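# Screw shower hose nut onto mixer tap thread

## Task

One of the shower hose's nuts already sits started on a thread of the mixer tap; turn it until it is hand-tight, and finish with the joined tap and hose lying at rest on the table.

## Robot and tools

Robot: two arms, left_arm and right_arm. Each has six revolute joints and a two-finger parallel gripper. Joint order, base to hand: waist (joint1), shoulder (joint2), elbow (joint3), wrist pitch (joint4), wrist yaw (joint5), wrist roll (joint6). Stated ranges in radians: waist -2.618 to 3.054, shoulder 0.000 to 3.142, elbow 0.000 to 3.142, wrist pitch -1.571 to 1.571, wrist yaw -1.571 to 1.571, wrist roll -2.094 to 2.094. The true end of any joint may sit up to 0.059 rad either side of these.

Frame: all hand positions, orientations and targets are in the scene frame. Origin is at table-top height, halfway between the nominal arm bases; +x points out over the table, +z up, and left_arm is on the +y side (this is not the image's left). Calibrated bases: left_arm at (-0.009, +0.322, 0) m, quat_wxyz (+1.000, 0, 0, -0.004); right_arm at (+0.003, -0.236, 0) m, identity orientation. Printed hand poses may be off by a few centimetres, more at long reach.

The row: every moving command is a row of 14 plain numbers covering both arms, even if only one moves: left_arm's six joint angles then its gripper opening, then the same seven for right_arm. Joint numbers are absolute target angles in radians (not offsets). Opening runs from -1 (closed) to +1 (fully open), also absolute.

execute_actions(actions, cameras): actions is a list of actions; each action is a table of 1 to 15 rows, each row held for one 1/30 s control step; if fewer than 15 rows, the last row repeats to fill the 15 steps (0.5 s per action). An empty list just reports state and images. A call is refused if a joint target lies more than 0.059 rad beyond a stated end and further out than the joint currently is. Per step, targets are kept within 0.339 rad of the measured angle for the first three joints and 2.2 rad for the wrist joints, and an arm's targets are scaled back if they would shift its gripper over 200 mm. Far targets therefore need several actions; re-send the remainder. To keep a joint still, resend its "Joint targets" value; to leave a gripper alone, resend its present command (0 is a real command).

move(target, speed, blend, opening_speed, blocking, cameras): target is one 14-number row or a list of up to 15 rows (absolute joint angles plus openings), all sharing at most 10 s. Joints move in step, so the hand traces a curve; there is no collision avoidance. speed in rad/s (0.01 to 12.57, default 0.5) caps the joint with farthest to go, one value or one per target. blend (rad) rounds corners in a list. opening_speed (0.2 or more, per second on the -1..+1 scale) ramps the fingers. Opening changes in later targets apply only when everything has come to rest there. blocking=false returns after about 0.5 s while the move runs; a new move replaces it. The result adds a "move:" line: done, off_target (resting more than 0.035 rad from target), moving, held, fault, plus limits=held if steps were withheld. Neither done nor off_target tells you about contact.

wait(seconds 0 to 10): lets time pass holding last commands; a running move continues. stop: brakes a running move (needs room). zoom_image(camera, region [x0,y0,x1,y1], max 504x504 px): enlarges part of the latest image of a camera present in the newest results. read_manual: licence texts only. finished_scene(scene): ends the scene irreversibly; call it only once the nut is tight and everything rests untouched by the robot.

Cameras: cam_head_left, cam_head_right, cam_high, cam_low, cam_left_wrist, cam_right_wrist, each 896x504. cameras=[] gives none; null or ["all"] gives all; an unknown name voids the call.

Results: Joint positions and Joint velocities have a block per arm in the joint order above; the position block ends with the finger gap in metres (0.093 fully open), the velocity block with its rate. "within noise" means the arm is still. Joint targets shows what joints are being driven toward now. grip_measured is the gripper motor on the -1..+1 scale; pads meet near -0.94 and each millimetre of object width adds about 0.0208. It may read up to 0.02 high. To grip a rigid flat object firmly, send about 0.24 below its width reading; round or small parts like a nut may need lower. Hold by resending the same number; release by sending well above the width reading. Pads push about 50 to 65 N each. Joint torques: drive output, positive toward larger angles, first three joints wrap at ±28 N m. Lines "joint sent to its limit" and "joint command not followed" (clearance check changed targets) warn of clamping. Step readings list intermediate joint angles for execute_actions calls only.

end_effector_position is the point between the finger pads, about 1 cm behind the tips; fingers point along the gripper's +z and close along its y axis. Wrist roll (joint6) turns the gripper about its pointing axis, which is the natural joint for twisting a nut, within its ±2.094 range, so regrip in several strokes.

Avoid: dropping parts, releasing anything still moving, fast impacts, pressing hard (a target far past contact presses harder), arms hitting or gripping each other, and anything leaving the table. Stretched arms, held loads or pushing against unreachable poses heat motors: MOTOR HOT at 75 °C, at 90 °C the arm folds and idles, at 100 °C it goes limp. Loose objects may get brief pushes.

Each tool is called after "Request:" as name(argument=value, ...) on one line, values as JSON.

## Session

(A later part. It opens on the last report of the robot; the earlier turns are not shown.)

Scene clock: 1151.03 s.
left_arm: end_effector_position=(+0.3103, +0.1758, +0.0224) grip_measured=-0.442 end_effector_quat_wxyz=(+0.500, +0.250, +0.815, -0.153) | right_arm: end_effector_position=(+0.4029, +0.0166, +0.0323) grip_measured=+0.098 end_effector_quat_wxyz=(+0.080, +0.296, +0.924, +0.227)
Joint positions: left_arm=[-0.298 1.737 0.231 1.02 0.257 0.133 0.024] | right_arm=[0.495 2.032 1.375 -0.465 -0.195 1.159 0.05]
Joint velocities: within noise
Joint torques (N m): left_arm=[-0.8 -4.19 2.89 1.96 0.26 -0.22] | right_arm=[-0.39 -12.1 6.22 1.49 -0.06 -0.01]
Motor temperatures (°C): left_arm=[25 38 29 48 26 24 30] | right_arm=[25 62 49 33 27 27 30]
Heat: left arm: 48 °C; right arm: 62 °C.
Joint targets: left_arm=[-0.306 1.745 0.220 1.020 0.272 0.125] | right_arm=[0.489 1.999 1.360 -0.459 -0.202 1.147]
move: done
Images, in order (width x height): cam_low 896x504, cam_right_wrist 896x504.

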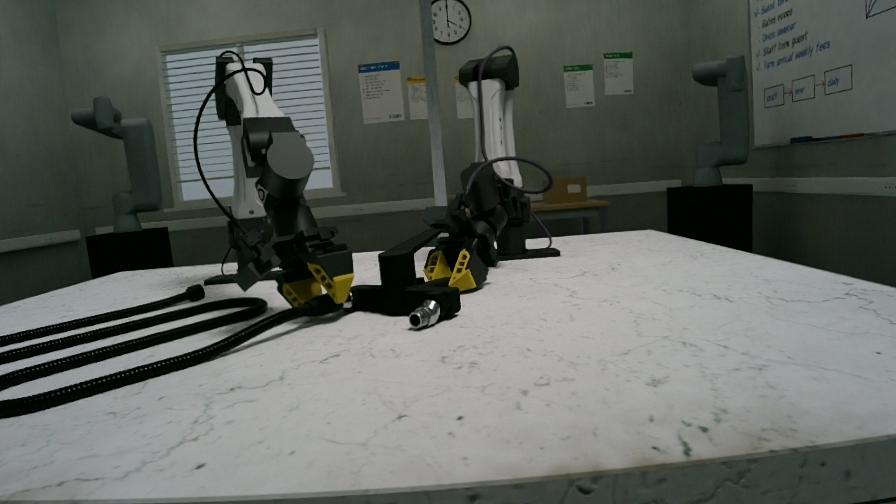

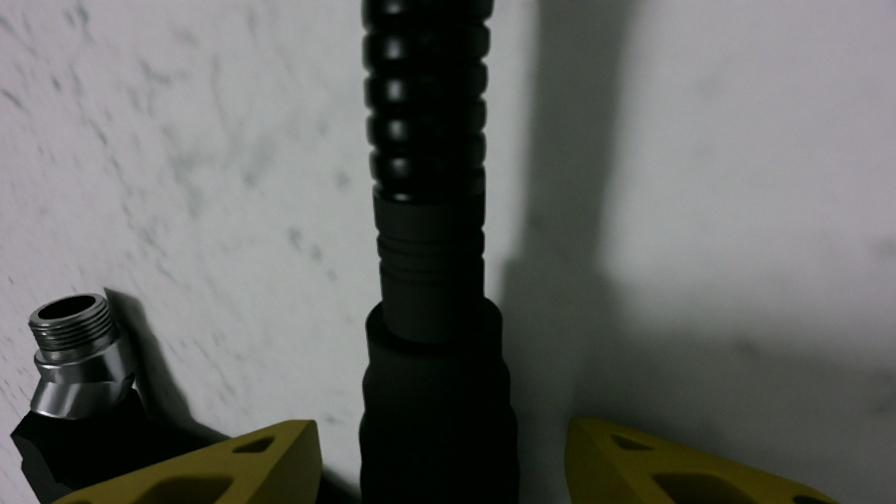

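Request:
move(target=[[-0.306,1.745,0.22,1.02,0.272,0.125,-0.8,0.489,1.999,1.36,-0.459,-0.202,1.147,-0.8],[-0.306,1.745,0.22,1.02,0.272,0.125,-0.8,0.545,2.246,1.801,-0.935,-0.071,1.174,-0.8],[-0.306,1.745,0.22,1.02,0.272,0.125,-0.8,0.58,2.544,2.342,-1.422,0.026,1.203,-0.8],[-0.306,1.745,0.22,1.02,0.272,0.125,-0.8,0.58,2.544,2.342,-1.422,0.026,1.203,0.0],[-0.306,1.745,0.22,1.02,0.272,0.125,-0.8,0.531,2.193,1.760,-0.921,-0.084,1.152,0.0],[-0.306,1.745,0.22,1.02,0.272,0.125,-0.8,0.489,1.999,1.36,-0.459,-0.202,1.147,0.0],[-0.306,1.745,0.22,1.02,0.272,0.125,-0.8,0.489,1.999,1.36,-0.459,-0.202,1.147,-0.8],[-0.306,1.745,0.22,1.02,0.272,0.125,-0.8,0.545,2.246,1.801,-0.935,-0.071,1.174,-0.8],[-0.306,1.745,0.22,1.02,0.272,0.125,-0.8,0.58,2.544,2.342,-1.422,0.026,1.203,-0.8],[-0.306,1.745,0.22,1.02,0.272,0.125,-0.8,0.58,2.544,2.342,-1.422,0.026,1.203,0.0],[-0.306,1.745,0.22,1.02,0.272,0.125,-0.8,0.531,2.193,1.760,-0.921,-0.084,1.152,0.0],[-0.306,1.745,0.22,1.02,0.272,0.125,-0.8,0.489,1.999,1.36,-0.459,-0.202,1.147,0.0]], speed=1.8, opening_speed=5, blend=[0,0.1,0,0,0.1,0,0,0.1,0,0,0.1,0], cameras=["cam_right_wrist"])

Request:
move(target=[[-0.306,1.745,0.22,1.02,0.272,0.125,-0.8,0.489,1.999,1.36,-0.459,-0.202,1.147,-0.8],[-0.306,1.745,0.22,1.02,0.272,0.125,-0.8,0.545,2.246,1.801,-0.935,-0.071,1.174,-0.8],[-0.306,1.745,0.22,1.02,0.272,0.125,-0.8,0.58,2.544,2.342,-1.422,0.026,1.203,-0.8],[-0.306,1.745,0.22,1.02,0.272,0.125,-0.8,0.58,2.544,2.342,-1.422,0.026,1.203,0.0],[-0.306,1.745,0.22,1.02,0.272,0.125,-0.8,0.531,2.193,1.760,-0.921,-0.084,1.152,0.0],[-0.306,1.745,0.22,1.02,0.272,0.125,-0.8,0.489,1.999,1.36,-0.459,-0.202,1.147,0.0],[-0.306,1.745,0.22,1.02,0.272,0.125,-0.8,0.489,1.999,1.36,-0.459,-0.202,1.147,-0.8],[-0.306,1.745,0.22,1.02,0.272,0.125,-0.8,0.545,2.246,1.801,-0.935,-0.071,1.174,-0.8],[-0.306,1.745,0.22,1.02,0.272,0.125,-0.8,0.58,2.544,2.342,-1.422,0.026,1.203,-0.8],[-0.306,1.745,0.22,1.02,0.272,0.125,-0.8,0.58,2.544,2.342,-1.422,0.026,1.203,0.0],[-0.306,1.745,0.22,1.02,0.272,0.125,-0.8,0.531,2.193,1.760,-0.921,-0.084,1.152,0.0],[-0.306,1.745,0.22,1.02,0.272,0.125,-0.8,0.489,1.999,1.36,-0.459,-0.202,1.147,0.0]], speed=1.8, opening_speed=5, blend=[0,0.1,0,0,0.1,0,0,0.1,0,0,0.1,0], cameras=["cam_right_wrist","cam_low"])

Request:
zoom_image(camera="cam_low", region=[280, 240, 380, 320])

Scene clock: 1181.93 s.
left_arm: end_effector_position=(+0.3092, +0.1740, +0.0224) grip_measured=-0.442 end_effector_quat_wxyz=(+0.499, +0.253, +0.814, -0.157) | right_arm: end_effector_position=(+0.4031, +0.0159, +0.0316) grip_measured=-0.001 end_effector_quat_wxyz=(+0.080, +0.297, +0.924, +0.227)
Joint positions: left_arm=[-0.301 1.737 0.231 1.02 0.263 0.134 0.024] | right_arm=[0.493 2.034 1.375 -0.465 -0.195 1.159 0.045]
Joint velocities: within noise
Joint torques (N m): left_arm=[-0.44 -4.21 2.91 1.95 0.21 -0.24] | right_arm=[-0.24 -12.25 6.23 1.48 -0.07 -0.01]
Motor temperatures (°C): left_arm=[25 38 29 48 26 24 30] | right_arm=[25 68 48 33 27 27 30]
Heat: left arm: 48 °C; right arm: 68 °C.
Joint targets: left_arm=[-0.306 1.745 0.220 1.020 0.272 0.125] | right_arm=[0.489 1.999 1.360 -0.459 -0.202 1.147]
move: done
Images, in order (width x height): cam_right_wrist 896x504.

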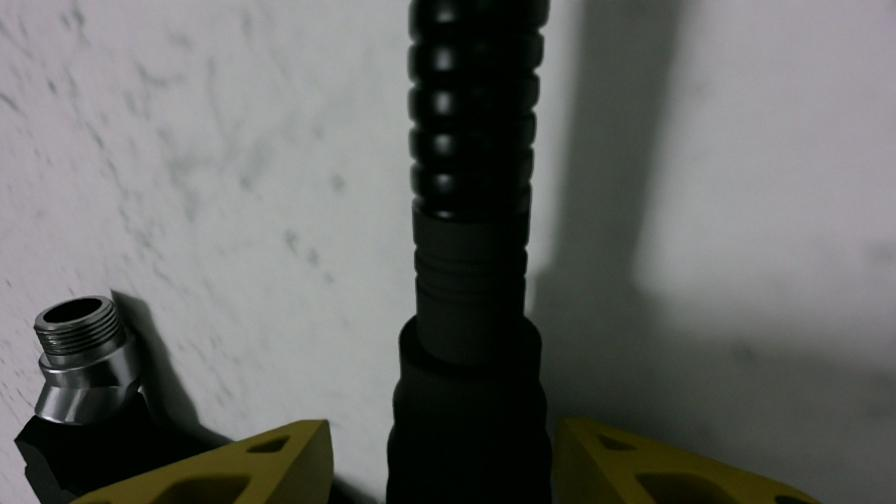

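Scene clock: 1191.57 s.
left_arm: end_effector_position=(+0.3091, +0.1737, +0.0224) grip_measured=-0.442 end_effector_quat_wxyz=(+0.499, +0.253, +0.814, -0.157) | right_arm: end_effector_position=(+0.4031, +0.0159, +0.0316) grip_measured=-0.001 end_effector_quat_wxyz=(+0.080, +0.297, +0.924, +0.227)
Joint positions: left_arm=[-0.302 1.737 0.231 1.02 0.263 0.134 0.024] | right_arm=[0.493 2.034 1.375 -0.465 -0.195 1.159 0.045]
Joint velocities: within noise
Joint torques (N m): left_arm=[-0.49 -4.19 2.97 1.94 0.21 -0.24] | right_arm=[-0.24 -12.23 6.24 1.47 -0.07 -0.02]
Motor temperatures (°C): left_arm=[25 38 29 48 26 24 30] | right_arm=[25 71 48 32 27 27 30]
Heat: left arm: 48 °C; right arm: 71 °C.
Joint targets: left_arm=[-0.306 1.745 0.220 1.020 0.272 0.125] | right_arm=[0.489 1.999 1.360 -0.459 -0.202 1.147]
move: done
Images, in order (width x height): cam_low 896x504, cam_right_wrist 896x504.

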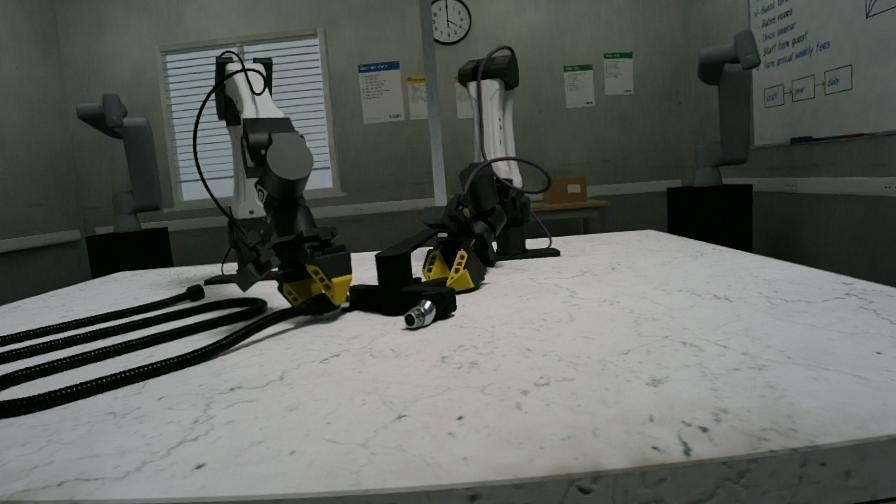

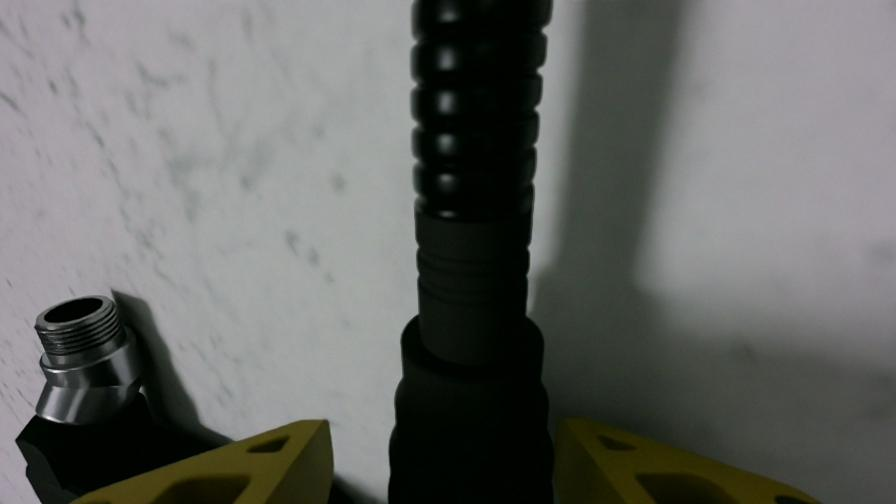

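Scaled by 5.040 from the camera's 896x504 image, which has a finer 1280x720 frame.

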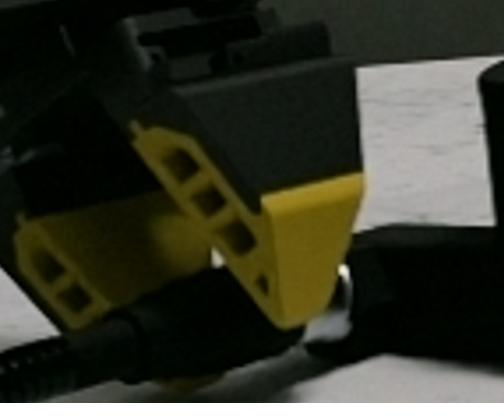

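Request:
move(target=[[-0.306,1.745,0.22,1.02,0.272,0.125,-0.8,0.485,1.991,1.348,-0.459,-0.202,1.147,-0.8],[-0.306,1.745,0.22,1.02,0.272,0.125,-0.8,0.541,2.238,1.789,-0.935,-0.071,1.174,-0.8],[-0.306,1.745,0.22,1.02,0.272,0.125,-0.8,0.576,2.536,2.33,-1.422,0.026,1.203,-0.8],[-0.306,1.745,0.22,1.02,0.272,0.125,-0.8,0.576,2.536,2.33,-1.422,0.026,1.203,0.0],[-0.306,1.745,0.22,1.02,0.272,0.125,-0.8,0.527,2.185,1.748,-0.921,-0.084,1.152,0.0],[-0.306,1.745,0.22,1.02,0.272,0.125,-0.8,0.485,1.991,1.348,-0.459,-0.202,1.147,0.0],[-0.306,1.745,0.22,1.02,0.272,0.125,-0.8,0.485,1.991,1.348,-0.459,-0.202,1.147,-0.8],[-0.306,1.745,0.22,1.02,0.272,0.125,-0.8,0.541,2.238,1.789,-0.935,-0.071,1.174,-0.8],[-0.306,1.745,0.22,1.02,0.272,0.125,-0.8,0.576,2.536,2.33,-1.422,0.026,1.203,-0.8],[-0.306,1.745,0.22,1.02,0.272,0.125,-0.8,0.576,2.536,2.33,-1.422,0.026,1.203,0.0],[-0.306,1.745,0.22,1.02,0.272,0.125,-0.8,0.527,2.185,1.748,-0.921,-0.084,1.152,0.0],[-0.306,1.745,0.22,1.02,0.272,0.125,-0.8,0.485,1.991,1.348,-0.459,-0.202,1.147,0.0]], speed=1.8, opening_speed=5, blend=[0,0.1,0,0,0.1,0,0,0.1,0,0,0.1,0], cameras=["cam_right_wrist"])

Request:
move(target=[[-0.306,1.745,0.22,1.02,0.272,0.125,-0.8,0.485,1.991,1.348,-0.459,-0.202,1.147,-0.8],[-0.306,1.745,0.22,1.02,0.272,0.125,-0.8,0.541,2.238,1.789,-0.935,-0.071,1.174,-0.8],[-0.306,1.745,0.22,1.02,0.272,0.125,-0.8,0.576,2.536,2.33,-1.422,0.026,1.203,-0.8],[-0.306,1.745,0.22,1.02,0.272,0.125,-0.8,0.576,2.536,2.33,-1.422,0.026,1.203,0.0],[-0.306,1.745,0.22,1.02,0.272,0.125,-0.8,0.527,2.185,1.748,-0.921,-0.084,1.152,0.0],[-0.306,1.745,0.22,1.02,0.272,0.125,-0.8,0.485,1.991,1.348,-0.459,-0.202,1.147,0.0],[-0.306,1.745,0.22,1.02,0.272,0.125,-0.8,0.485,1.991,1.348,-0.459,-0.202,1.147,-0.8],[-0.306,1.745,0.22,1.02,0.272,0.125,-0.8,0.541,2.238,1.789,-0.935,-0.071,1.174,-0.8],[-0.306,1.745,0.22,1.02,0.272,0.125,-0.8,0.576,2.536,2.33,-1.422,0.026,1.203,-0.8]], speed=1.8, opening_speed=5, blend=[0,0.1,0,0,0.1,0,0,0.1,0], cameras=["cam_right_wrist"])

Request:
move(target=[[-0.306,1.745,0.22,1.02,0.272,0.125,-0.8,0.576,2.536,2.33,-1.422,0.026,1.203,0.0],[-0.306,1.745,0.22,1.02,0.272,0.125,-0.8,0.527,2.0,1.748,-1.0,-0.084,1.152,0.0],[-0.306,1.745,0.22,1.02,0.272,0.125,-0.8,0.55,0.6,0.8,-1.0,-0.1,1.15,0.0]], speed=1.3, opening_speed=4, blend=[0,0.15,0], cameras=["cam_low","cam_high"])

Request:
zoom_image(camera="cam_low", region=[310, 270, 380, 330])

Request:
zoom_image(camera="cam_high", region=[400, 250, 460, 290])

Scene clock: 1220.77 s.
left_arm: end_effector_position=(+0.3085, +0.1728, +0.0224) grip_measured=-0.442 end_effector_quat_wxyz=(+0.499, +0.256, +0.813, -0.159) | right_arm: end_effector_position=(+0.4014, +0.0130, +0.0318) grip_measured=-0.001 end_effector_quat_wxyz=(+0.079, +0.299, +0.924, +0.226)
Joint positions: left_arm=[-0.302 1.737 0.231 1.019 0.269 0.137 0.024] | right_arm=[0.489 2.024 1.363 -0.465 -0.195 1.159 0.045]
Joint velocities: within noise
Joint torques (N m): left_arm=[-0.35 -4.21 2.92 1.95 0.15 -0.25] | right_arm=[-0.27 -12.07 6.19 1.49 -0.08 -0.02]
Motor temperatures (°C): left_arm=[25 38 29 48 26 24 30] | right_arm=[25 77 47 32 27 27 30]
Heat: left arm: 48 °C; right arm: 77 °C. Fold the right arm in close to its base, or ease its load, before you think long.
Joint targets: left_arm=[-0.306 1.745 0.220 1.020 0.272 0.125] | right_arm=[0.485 1.991 1.348 -0.459 -0.202 1.147]
MOTOR HOT: the shoulder of the right arm reports 77 °C; the controller's stop level is 90 °C. To cool a motor, set the load down, stop pushing, or move to a pose that needs little force.
move: done; target 4's new numbers were sent with right_arm's wrist pitch 0.036 rad from that target
Images, in order (width x height): cam_right_wrist 896x504.

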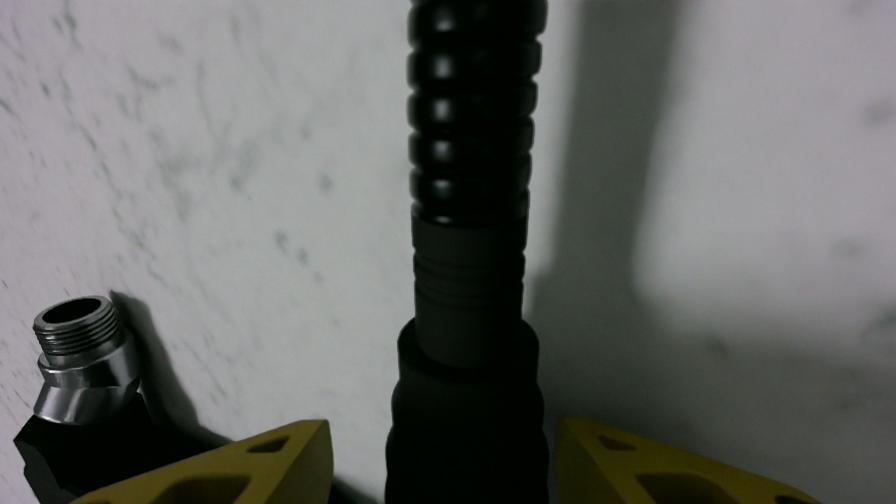

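Scene clock: 1228.03 s.
left_arm: end_effector_position=(+0.3114, +0.1774, +0.0222) grip_measured=-0.442 end_effector_quat_wxyz=(+0.501, +0.244, +0.817, -0.148) | right_arm: end_effector_position=(+0.4076, +0.0182, +0.0313) grip_measured=-0.539 end_effector_quat_wxyz=(-0.002, +0.295, +0.955, -0.022)
Joint positions: left_arm=[-0.302 1.737 0.231 1.021 0.238 0.127 0.024] | right_arm=[0.57 2.517 2.299 -1.388 0.025 1.17 0.019]
Joint velocities: within noise
Joint torques (N m): left_arm=[-0.49 -4.15 2.97 1.95 0.43 -0.17] | right_arm=[0.57 -10.78 10.19 -0.16 0.13 0.43]
Motor temperatures (°C): left_arm=[25 38 29 48 26 24 30] | right_arm=[25 77 47 32 27 27 31]
Heat: left arm: 48 °C; right arm: 77 °C. Fold the right arm in close to its base, or ease its load, before you think long.
Joint targets: left_arm=[-0.306 1.745 0.220 1.020 0.272 0.125] | right_arm=[0.576 2.536 2.330 -1.422 0.026 1.203]
MOTOR HOT: still on. The shoulder of the right arm reports 77 °C.
move: done
Images, in order (width x height): cam_right_wrist 896x504.

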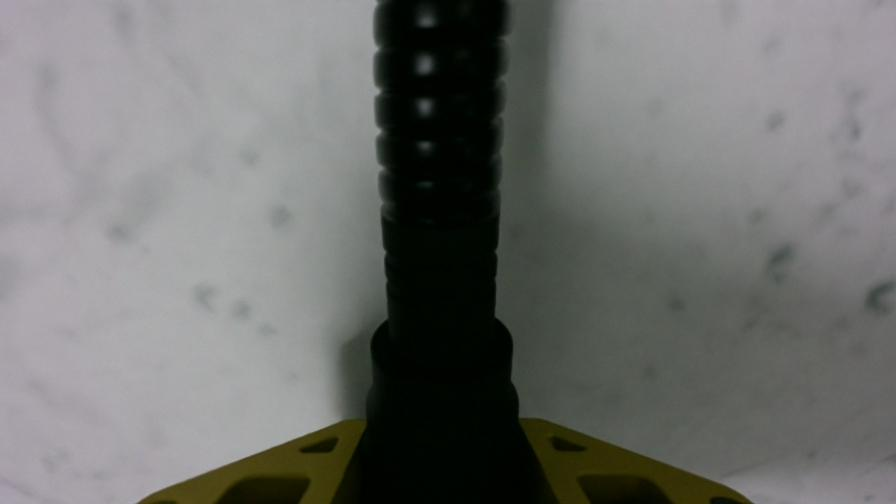

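Scene clock: 1230.83 s.
left_arm: end_effector_position=(+0.3107, +0.1762, +0.0223) grip_measured=-0.442 end_effector_quat_wxyz=(+0.501, +0.246, +0.816, -0.152) | right_arm: end_effector_position=(+0.1661, -0.1193, +0.2018) grip_measured=-0.002 end_effector_quat_wxyz=(+0.218, +0.264, +0.886, +0.314)
Joint positions: left_arm=[-0.302 1.737 0.231 1.021 0.246 0.127 0.024] | right_arm=[0.544 0.606 0.816 -1 -0.093 1.162 0.045]
Joint velocities: within noise
Joint torques (N m): left_arm=[-0.44 -4.16 2.97 1.93 0.34 -0.17] | right_arm=[0.59 0.5 6.49 2.08 -0.01 -0.02]
Motor temperatures (°C): left_arm=[25 38 29 48 26 24 30] | right_arm=[25 76 47 33 27 27 30]
Heat: left arm: 48 °C; right arm: 76 °C. Fold the right arm in close to its base, or ease its load, before you think long.
Joint targets: left_arm=[-0.306 1.745 0.220 1.020 0.272 0.125] | right_arm=[0.550 0.600 0.800 -1.000 -0.100 1.150]
MOTOR HOT: still on. The shoulder of the right arm reports 76 °C.
move: done
Images, in order (width x height): cam_high 896x504, cam_low 896x504.

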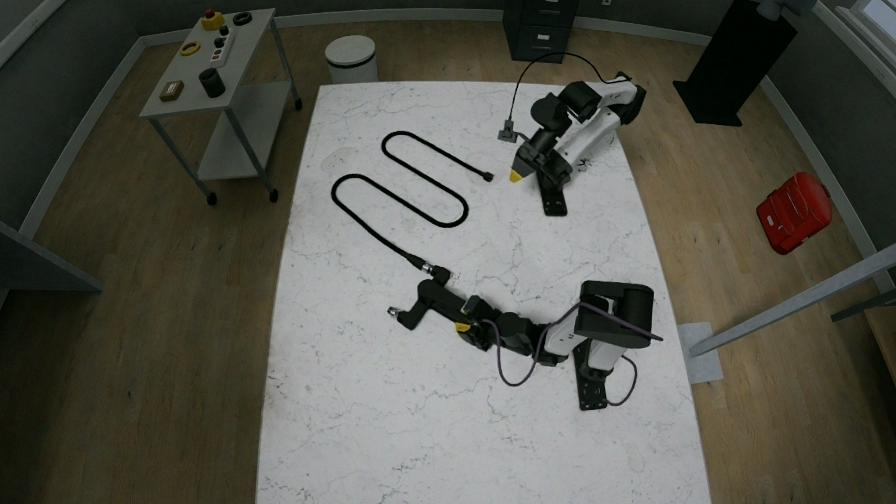

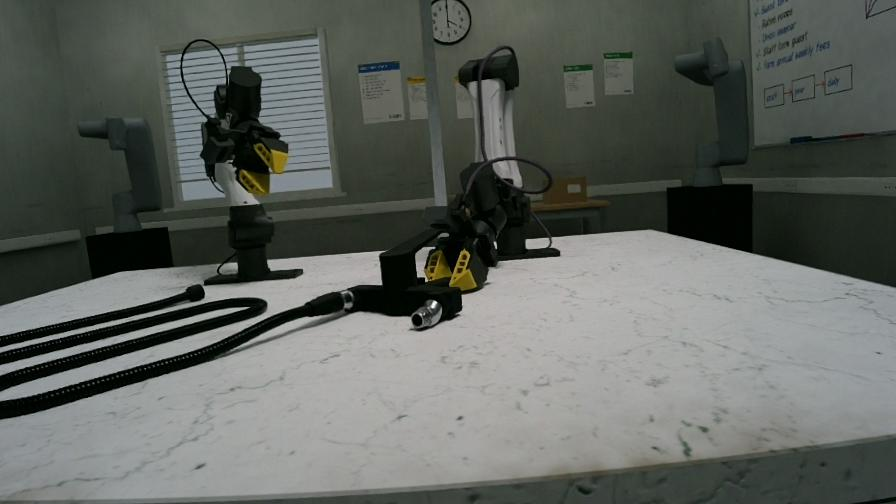

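Scaled by 7.200 from the camera's 896x504 image, which has a finer 1280x720 frame.

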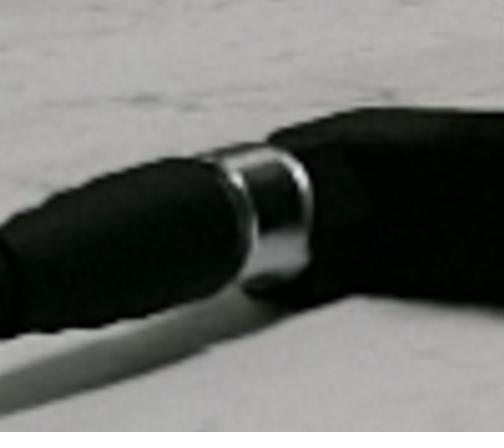

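Scaled by 8.400 from the camera's 896x504 image, which has a finer 1280x720 frame.

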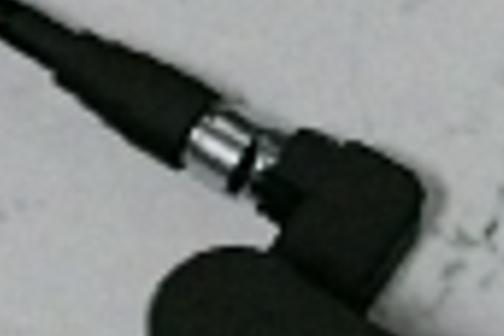

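Request:
move(target=[-0.81,1.73,0.18,1.05,-0.2,-0.105,-0.8,0.55,0.6,0.8,-1.0,-0.1,1.15,0.0], speed=0.2, cameras=["cam_low","cam_high","cam_left_wrist"])

Scene clock: 1263.03 s.
left_arm: end_effector_position=(+0.2585, +0.1059, +0.0210) grip_measured=-0.442 end_effector_quat_wxyz=(+0.507, +0.220, +0.822, -0.137) | right_arm: end_effector_position=(+0.1661, -0.1192, +0.2018) grip_measured=-0.002 end_effector_quat_wxyz=(+0.218, +0.264, +0.886, +0.314)
Joint positions: left_arm=[-0.787 1.737 0.195 1.062 -0.24 -0.126 0.024] | right_arm=[0.544 0.606 0.816 -1 -0.093 1.161 0.045]
Joint velocities: within noise
Joint torques (N m): left_arm=[-2.45 -5.22 2.26 1.83 0.32 0.04] | right_arm=[0.58 0.5 6.49 2.08 -0.01 -0.02]
Motor temperatures (°C): left_arm=[25 38 29 48 26 24 30] | right_arm=[25 61 45 35 27 27 30]
Heat: left arm: 48 °C; right arm: 61 °C.
Joint targets: left_arm=[-0.810 1.730 0.180 1.050 -0.200 -0.105] | right_arm=[0.550 0.600 0.800 -1.000 -0.100 1.150]
MOTOR HOT: cleared for the motors of the right arm.
move: off_target (left_arm); left_arm: the wrist yaw is farthest, 0.040 rad from its target
Images, in order (width x height): cam_high 896x504, cam_low 896x504, cam_left_wrist 896x504.

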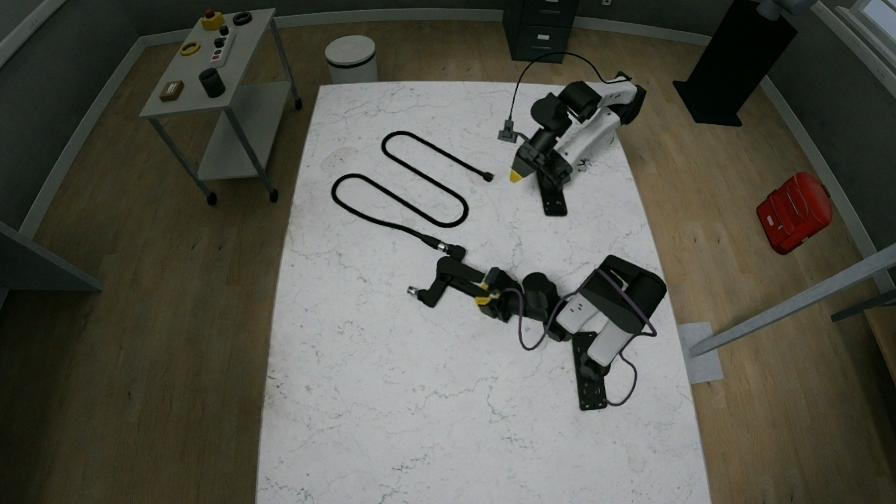

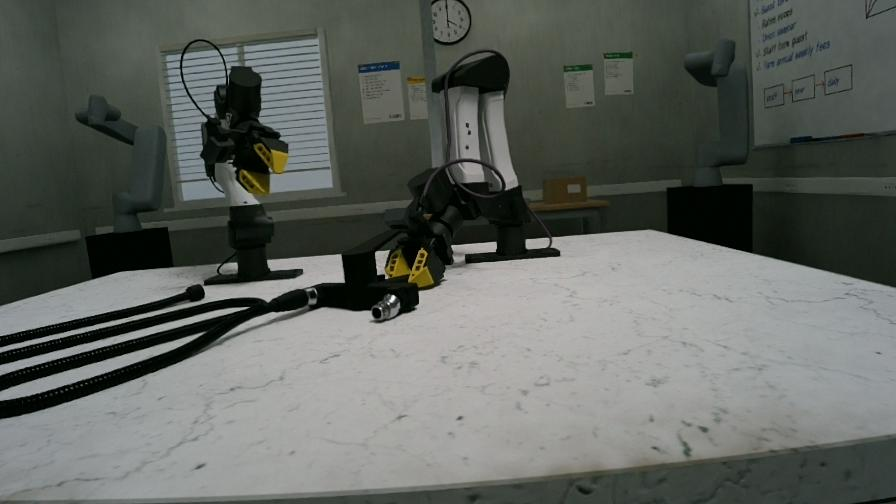

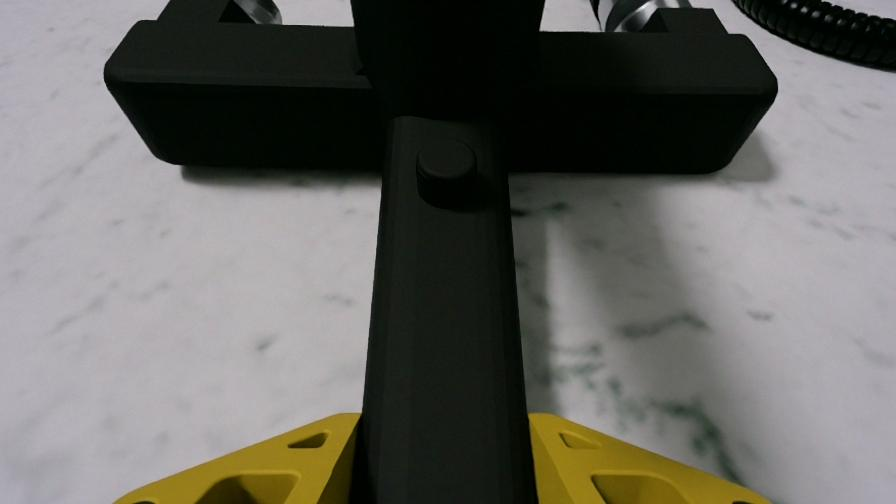

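Request:
move(target=[-0.792,1.743,0.185,1.055,-0.236,-0.122,-0.8,0.318,1.684,1.15,-0.635,-0.305,0.94,0.1], speed=0.9, cameras=["cam_right_wrist","cam_low"])

Scene clock: 1285.03 s.
left_arm: end_effector_position=(+0.2588, +0.1063, +0.0211) grip_measured=-0.442 end_effector_quat_wxyz=(+0.507, +0.218, +0.822, -0.137) | right_arm: end_effector_position=(+0.3427, -0.0711, +0.0810) grip_measured=+0.098 end_effector_quat_wxyz=(+0.063, +0.275, +0.932, +0.228)
Joint positions: left_arm=[-0.787 1.737 0.195 1.063 -0.243 -0.129 0.024] | right_arm=[0.321 1.674 1.124 -0.641 -0.298 0.953 0.05]
Joint velocities: within noise
Joint torques (N m): left_arm=[-0.5 -4.19 2.8 1.87 0.02 -0.09] | right_arm=[-0.16 -6.02 10.33 1.35 -0.13 -0.02]
Motor temperatures (°C): left_arm=[25 39 29 48 26 24 30] | right_arm=[25 56 45 36 27 27 30]
Heat: left arm: 48 °C; right arm: 56 °C.
Joint targets: left_arm=[-0.792 1.743 0.185 1.055 -0.236 -0.122] | right_arm=[0.318 1.684 1.150 -0.635 -0.305 0.940]
move: done
Images, in order (width x height): cam_low 896x504, cam_right_wrist 896x504.

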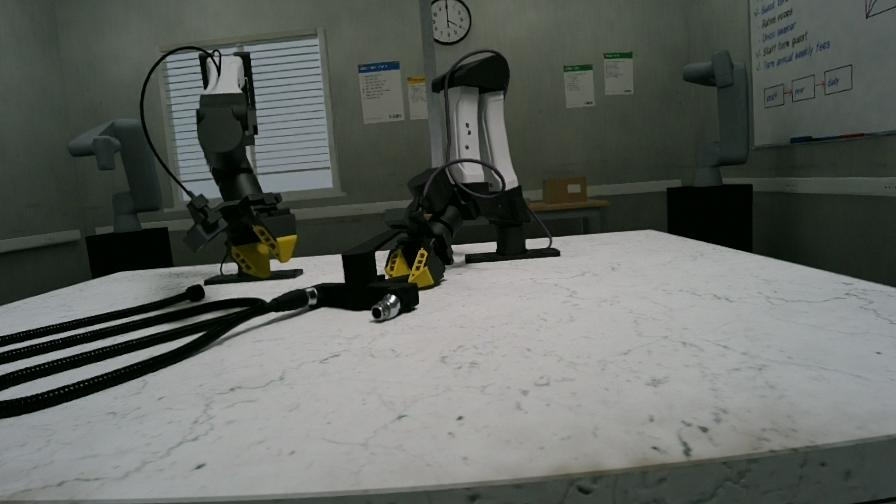

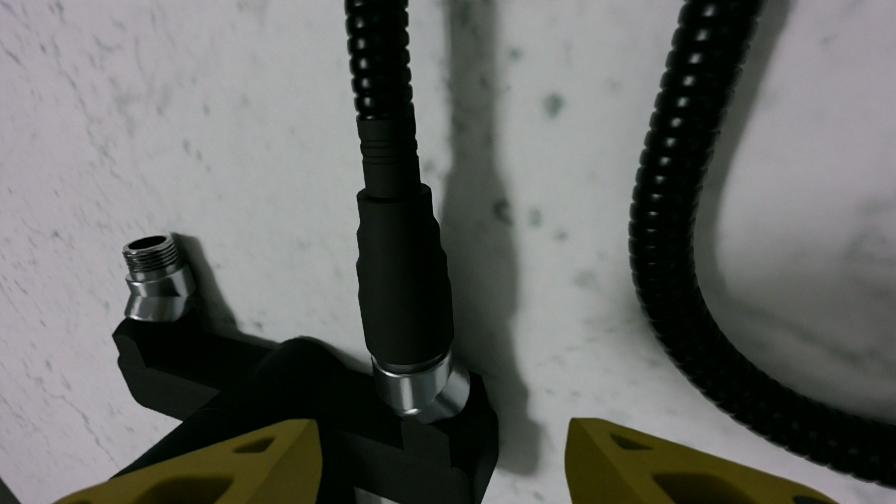

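Request:
move(target=[-0.792,1.743,0.185,1.055,-0.236,-0.122,-0.8,0.379,1.887,1.174,-0.443,-0.282,0.973,0.1], speed=0.5, cameras=["cam_right_wrist","cam_low"])

Request:
zoom_image(camera="cam_low", region=[250, 240, 350, 320])

Scene clock: 1299.70 s.
left_arm: end_effector_position=(+0.2588, +0.1063, +0.0211) grip_measured=-0.442 end_effector_quat_wxyz=(+0.507, +0.218, +0.822, -0.137) | right_arm: end_effector_position=(+0.3700, -0.0403, +0.0316) grip_measured=+0.098 end_effector_quat_wxyz=(+0.066, +0.253, +0.937, +0.232)
Joint positions: left_arm=[-0.787 1.737 0.195 1.063 -0.243 -0.129 0.024] | right_arm=[0.374 1.872 1.149 -0.449 -0.289 0.961 0.05]
Joint velocities: within noise
Joint torques (N m): left_arm=[-0.53 -4.1 2.73 1.87 0.03 -0.07] | right_arm=[0.47 -6.99 9.8 1.4 0.01 0.21]
Motor temperatures (°C): left_arm=[25 38 29 49 26 24 30] | right_arm=[25 56 48 35 27 27 30]
Heat: left arm: 49 °C; right arm: 56 °C.
Joint targets: left_arm=[-0.792 1.743 0.185 1.055 -0.236 -0.122] | right_arm=[0.379 1.887 1.174 -0.443 -0.282 0.973]
move: done
Images, in order (width x height): cam_low 896x504, cam_right_wrist 896x504.

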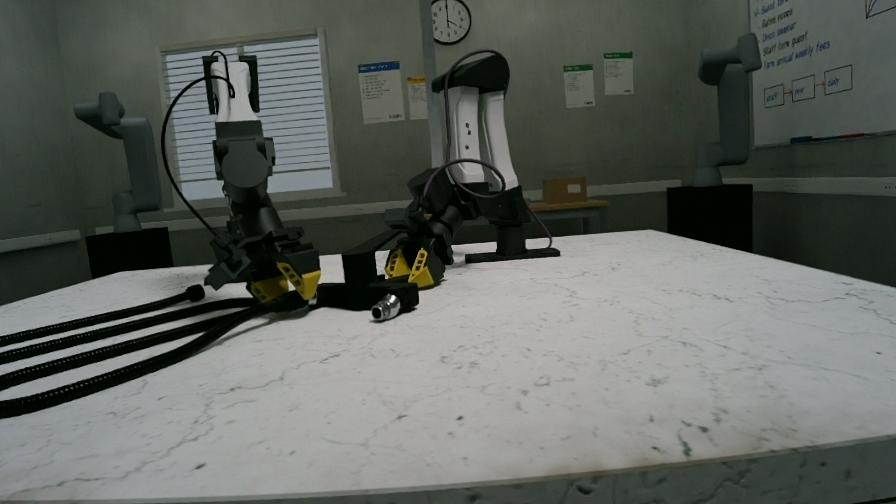

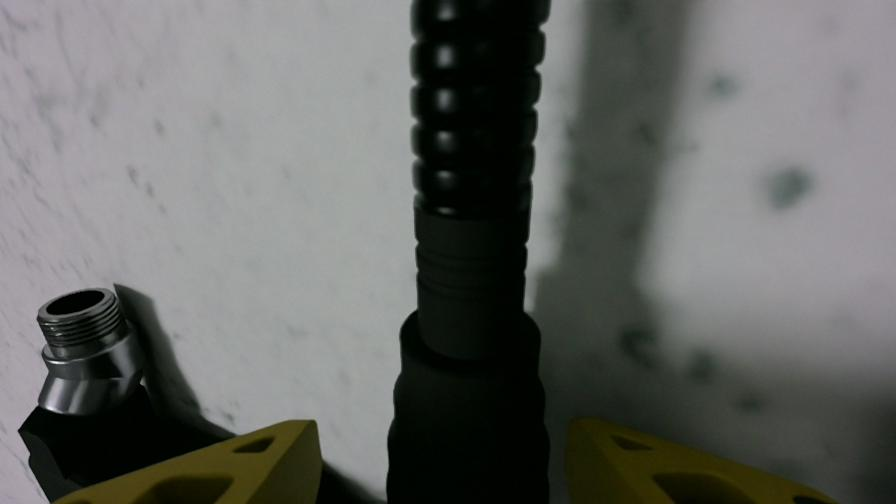

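Scaled by 5.040 from the camera's 896x504 image, which has a finer 1280x720 frame.

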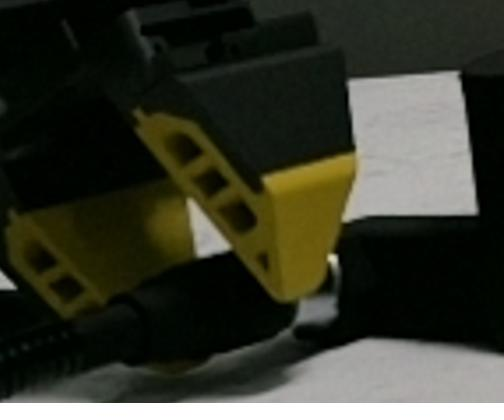

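Request:
move(target=[[-0.792,1.743,0.185,1.055,-0.236,-0.122,-0.8,0.363,1.817,1.110,-0.440,-0.294,0.950,0.1],[-0.792,1.743,0.185,1.055,-0.236,-0.122,-0.8,0.363,1.817,1.110,-0.440,-0.294,0.950,-0.8],[-0.792,1.743,0.185,1.055,-0.236,-0.122,-0.8,0.456,2.046,1.495,-0.877,-0.09,1.0,-0.8],[-0.792,1.743,0.185,1.055,-0.236,-0.122,-0.8,0.523,2.305,1.911,-1.303,0.071,1.064,-0.8]], speed=1.0, opening_speed=4, blend=[0,0,0.1,0], cameras=["cam_right_wrist","cam_low"])

Request:
move(target=[-0.792,1.743,0.185,1.055,-0.236,-0.122,-0.8,0.549,2.456,2.149,-1.518,0.131,1.1,-0.8], speed=0.8, cameras=["cam_right_wrist","cam_low"])

Request:
move(target=[[-0.792,1.743,0.185,1.055,-0.236,-0.122,-0.8,0.549,2.456,2.149,-1.518,0.131,1.1,0.0],[-0.792,1.743,0.185,1.055,-0.236,-0.122,-0.8,0.511,2.251,1.870,-1.289,0.06,1.04,0.0],[-0.792,1.743,0.185,1.055,-0.236,-0.122,-0.8,0.444,1.991,1.453,-0.862,-0.101,0.976,0.0],[-0.792,1.743,0.185,1.055,-0.236,-0.122,-0.8,0.363,1.817,1.110,-0.440,-0.294,0.950,0.0]], speed=1.6, opening_speed=5, blend=[0,0.1,0.1,0], cameras=["cam_right_wrist","cam_low"])

Scene clock: 1313.70 s.
left_arm: end_effector_position=(+0.2592, +0.1070, +0.0213) grip_measured=-0.442 end_effector_quat_wxyz=(+0.508, +0.215, +0.823, -0.136) | right_arm: end_effector_position=(+0.3674, -0.0416, +0.0350) grip_measured=-0.543 end_effector_quat_wxyz=(-0.018, +0.262, +0.963, -0.064)
Joint positions: left_arm=[-0.787 1.737 0.195 1.063 -0.248 -0.134 0.024] | right_arm=[0.517 2.279 1.885 -1.293 0.066 1.053 0.019]
Joint velocities: within noise
Joint torques (N m): left_arm=[-0.51 -4.19 2.76 1.88 0.09 -0.05] | right_arm=[0.54 -8.75 9.47 -0.06 0.21 0.23]
Motor temperatures (°C): left_arm=[25 38 29 49 26 24 30] | right_arm=[25 58 48 35 27 27 30]
Heat: left arm: 49 °C; right arm: 58 °C.
Joint targets: left_arm=[-0.792 1.743 0.185 1.055 -0.236 -0.122] | right_arm=[0.523 2.305 1.911 -1.303 0.071 1.064]
move: done
Images, in order (width x height): cam_low 896x504, cam_right_wrist 896x504.

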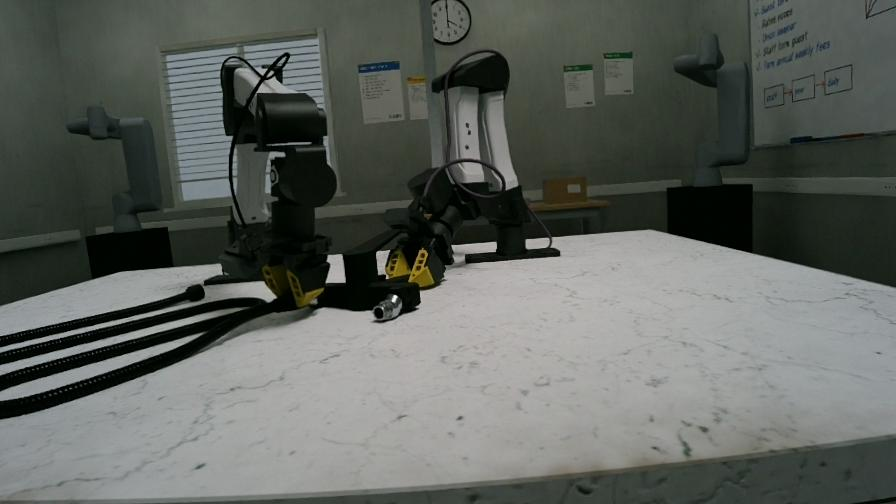

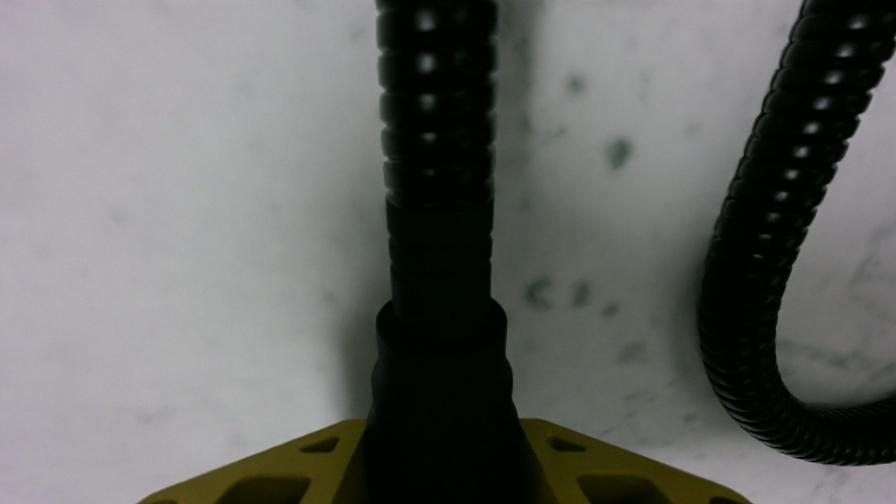

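Scene clock: 1314.53 s.
left_arm: end_effector_position=(+0.2592, +0.1070, +0.0213) grip_measured=-0.442 end_effector_quat_wxyz=(+0.508, +0.215, +0.823, -0.136) | right_arm: end_effector_position=(+0.3668, -0.0415, +0.0356) grip_measured=-0.543 end_effector_quat_wxyz=(-0.039, +0.260, +0.956, -0.133)
Joint positions: left_arm=[-0.787 1.737 0.195 1.063 -0.248 -0.134 0.024] | right_arm=[0.543 2.429 2.123 -1.513 0.127 1.09 0.019]
Joint velocities: within noise
Joint torques (N m): left_arm=[-0.53 -4.16 2.76 1.88 0.07 -0.02] | right_arm=[0.57 -9.43 9.35 -0.35 0.22 0.23]
Motor temperatures (°C): left_arm=[25 38 29 49 26 24 30] | right_arm=[25 58 48 34 27 27 30]
Heat: left arm: 49 °C; right arm: 58 °C.
Joint targets: left_arm=[-0.792 1.743 0.185 1.055 -0.236 -0.122] | right_arm=[0.549 2.456 2.149 -1.518 0.131 1.100]
move: done
Images, in order (width x height): cam_low 896x504, cam_right_wrist 896x504.

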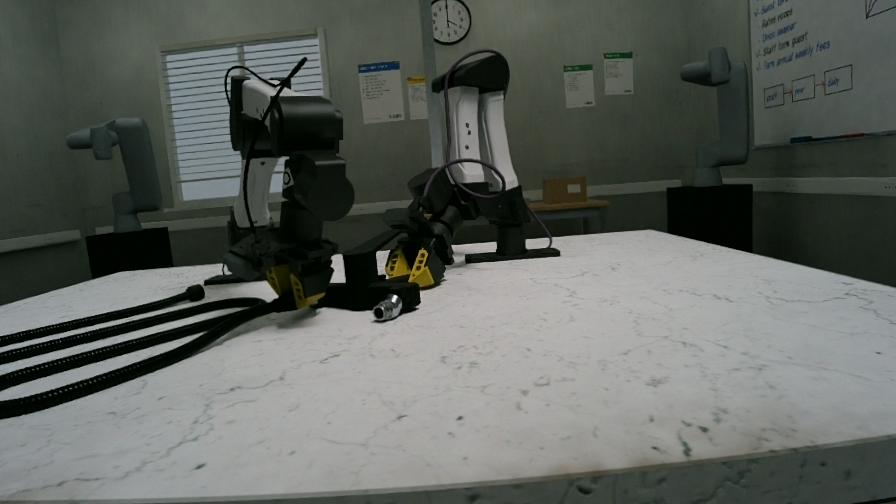

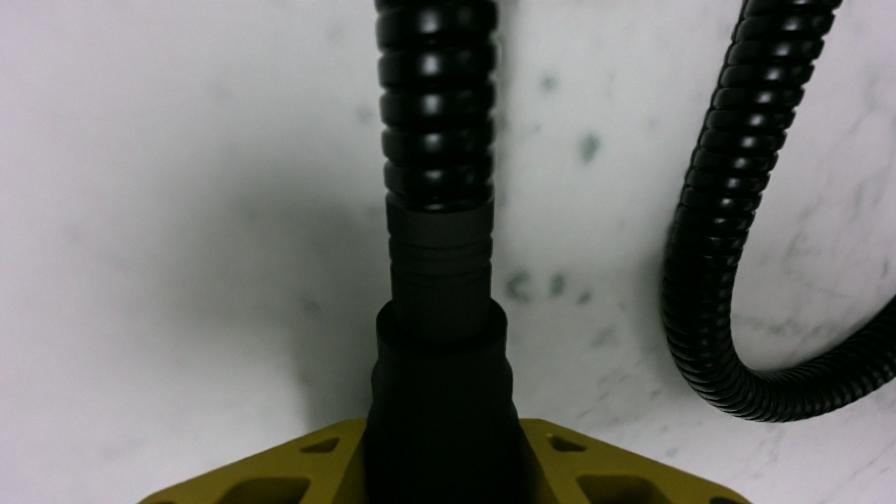

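Scene clock: 1316.80 s.
left_arm: end_effector_position=(+0.2580, +0.1050, +0.0212) grip_measured=-0.442 end_effector_quat_wxyz=(+0.506, +0.220, +0.822, -0.141) | right_arm: end_effector_position=(+0.3663, -0.0456, +0.0334) grip_measured=-0.001 end_effector_quat_wxyz=(+0.069, +0.257, +0.936, +0.232)
Joint positions: left_arm=[-0.787 1.737 0.195 1.064 -0.234 -0.129 0.024] | right_arm=[0.366 1.848 1.125 -0.447 -0.287 0.962 0.045]
Joint velocities: within noise
Joint torques (N m): left_arm=[-0.5 -4.15 2.78 1.88 -0.06 -0.08] | right_arm=[-0.21 -10.32 6.02 1.39 -0.09 -0.01]
Motor temperatures (°C): left_arm=[25 38 29 49 26 24 30] | right_arm=[25 59 47 34 27 27 30]
Heat: left arm: 49 °C; right arm: 59 °C.
Joint targets: left_arm=[-0.792 1.743 0.185 1.055 -0.236 -0.122] | right_arm=[0.363 1.817 1.110 -0.440 -0.294 0.950]
move: done
Images, in order (width x height): cam_low 896x504, cam_right_wrist 896x504.

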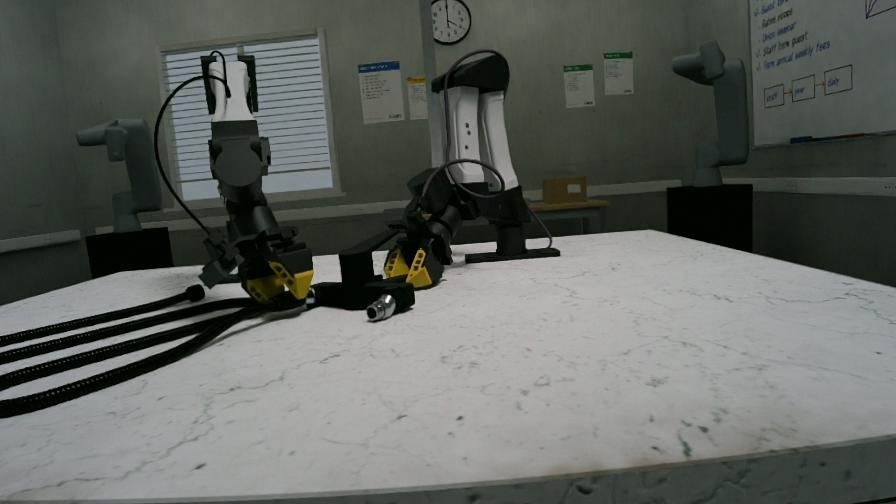

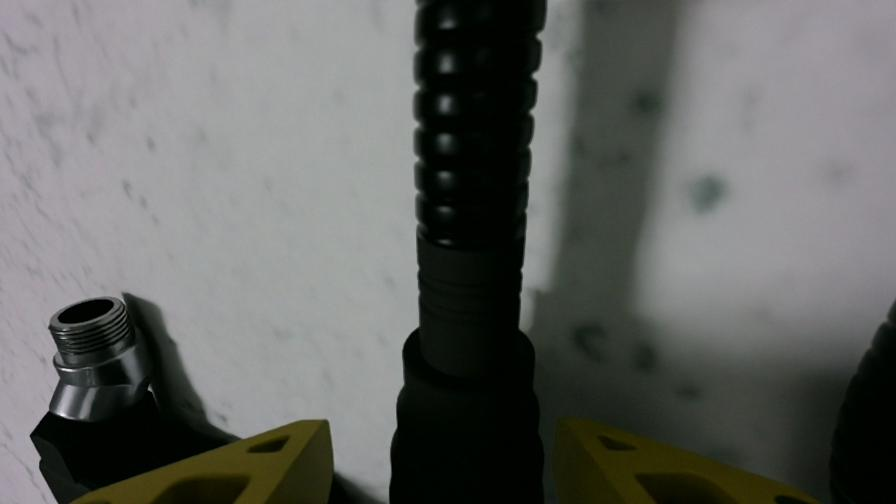

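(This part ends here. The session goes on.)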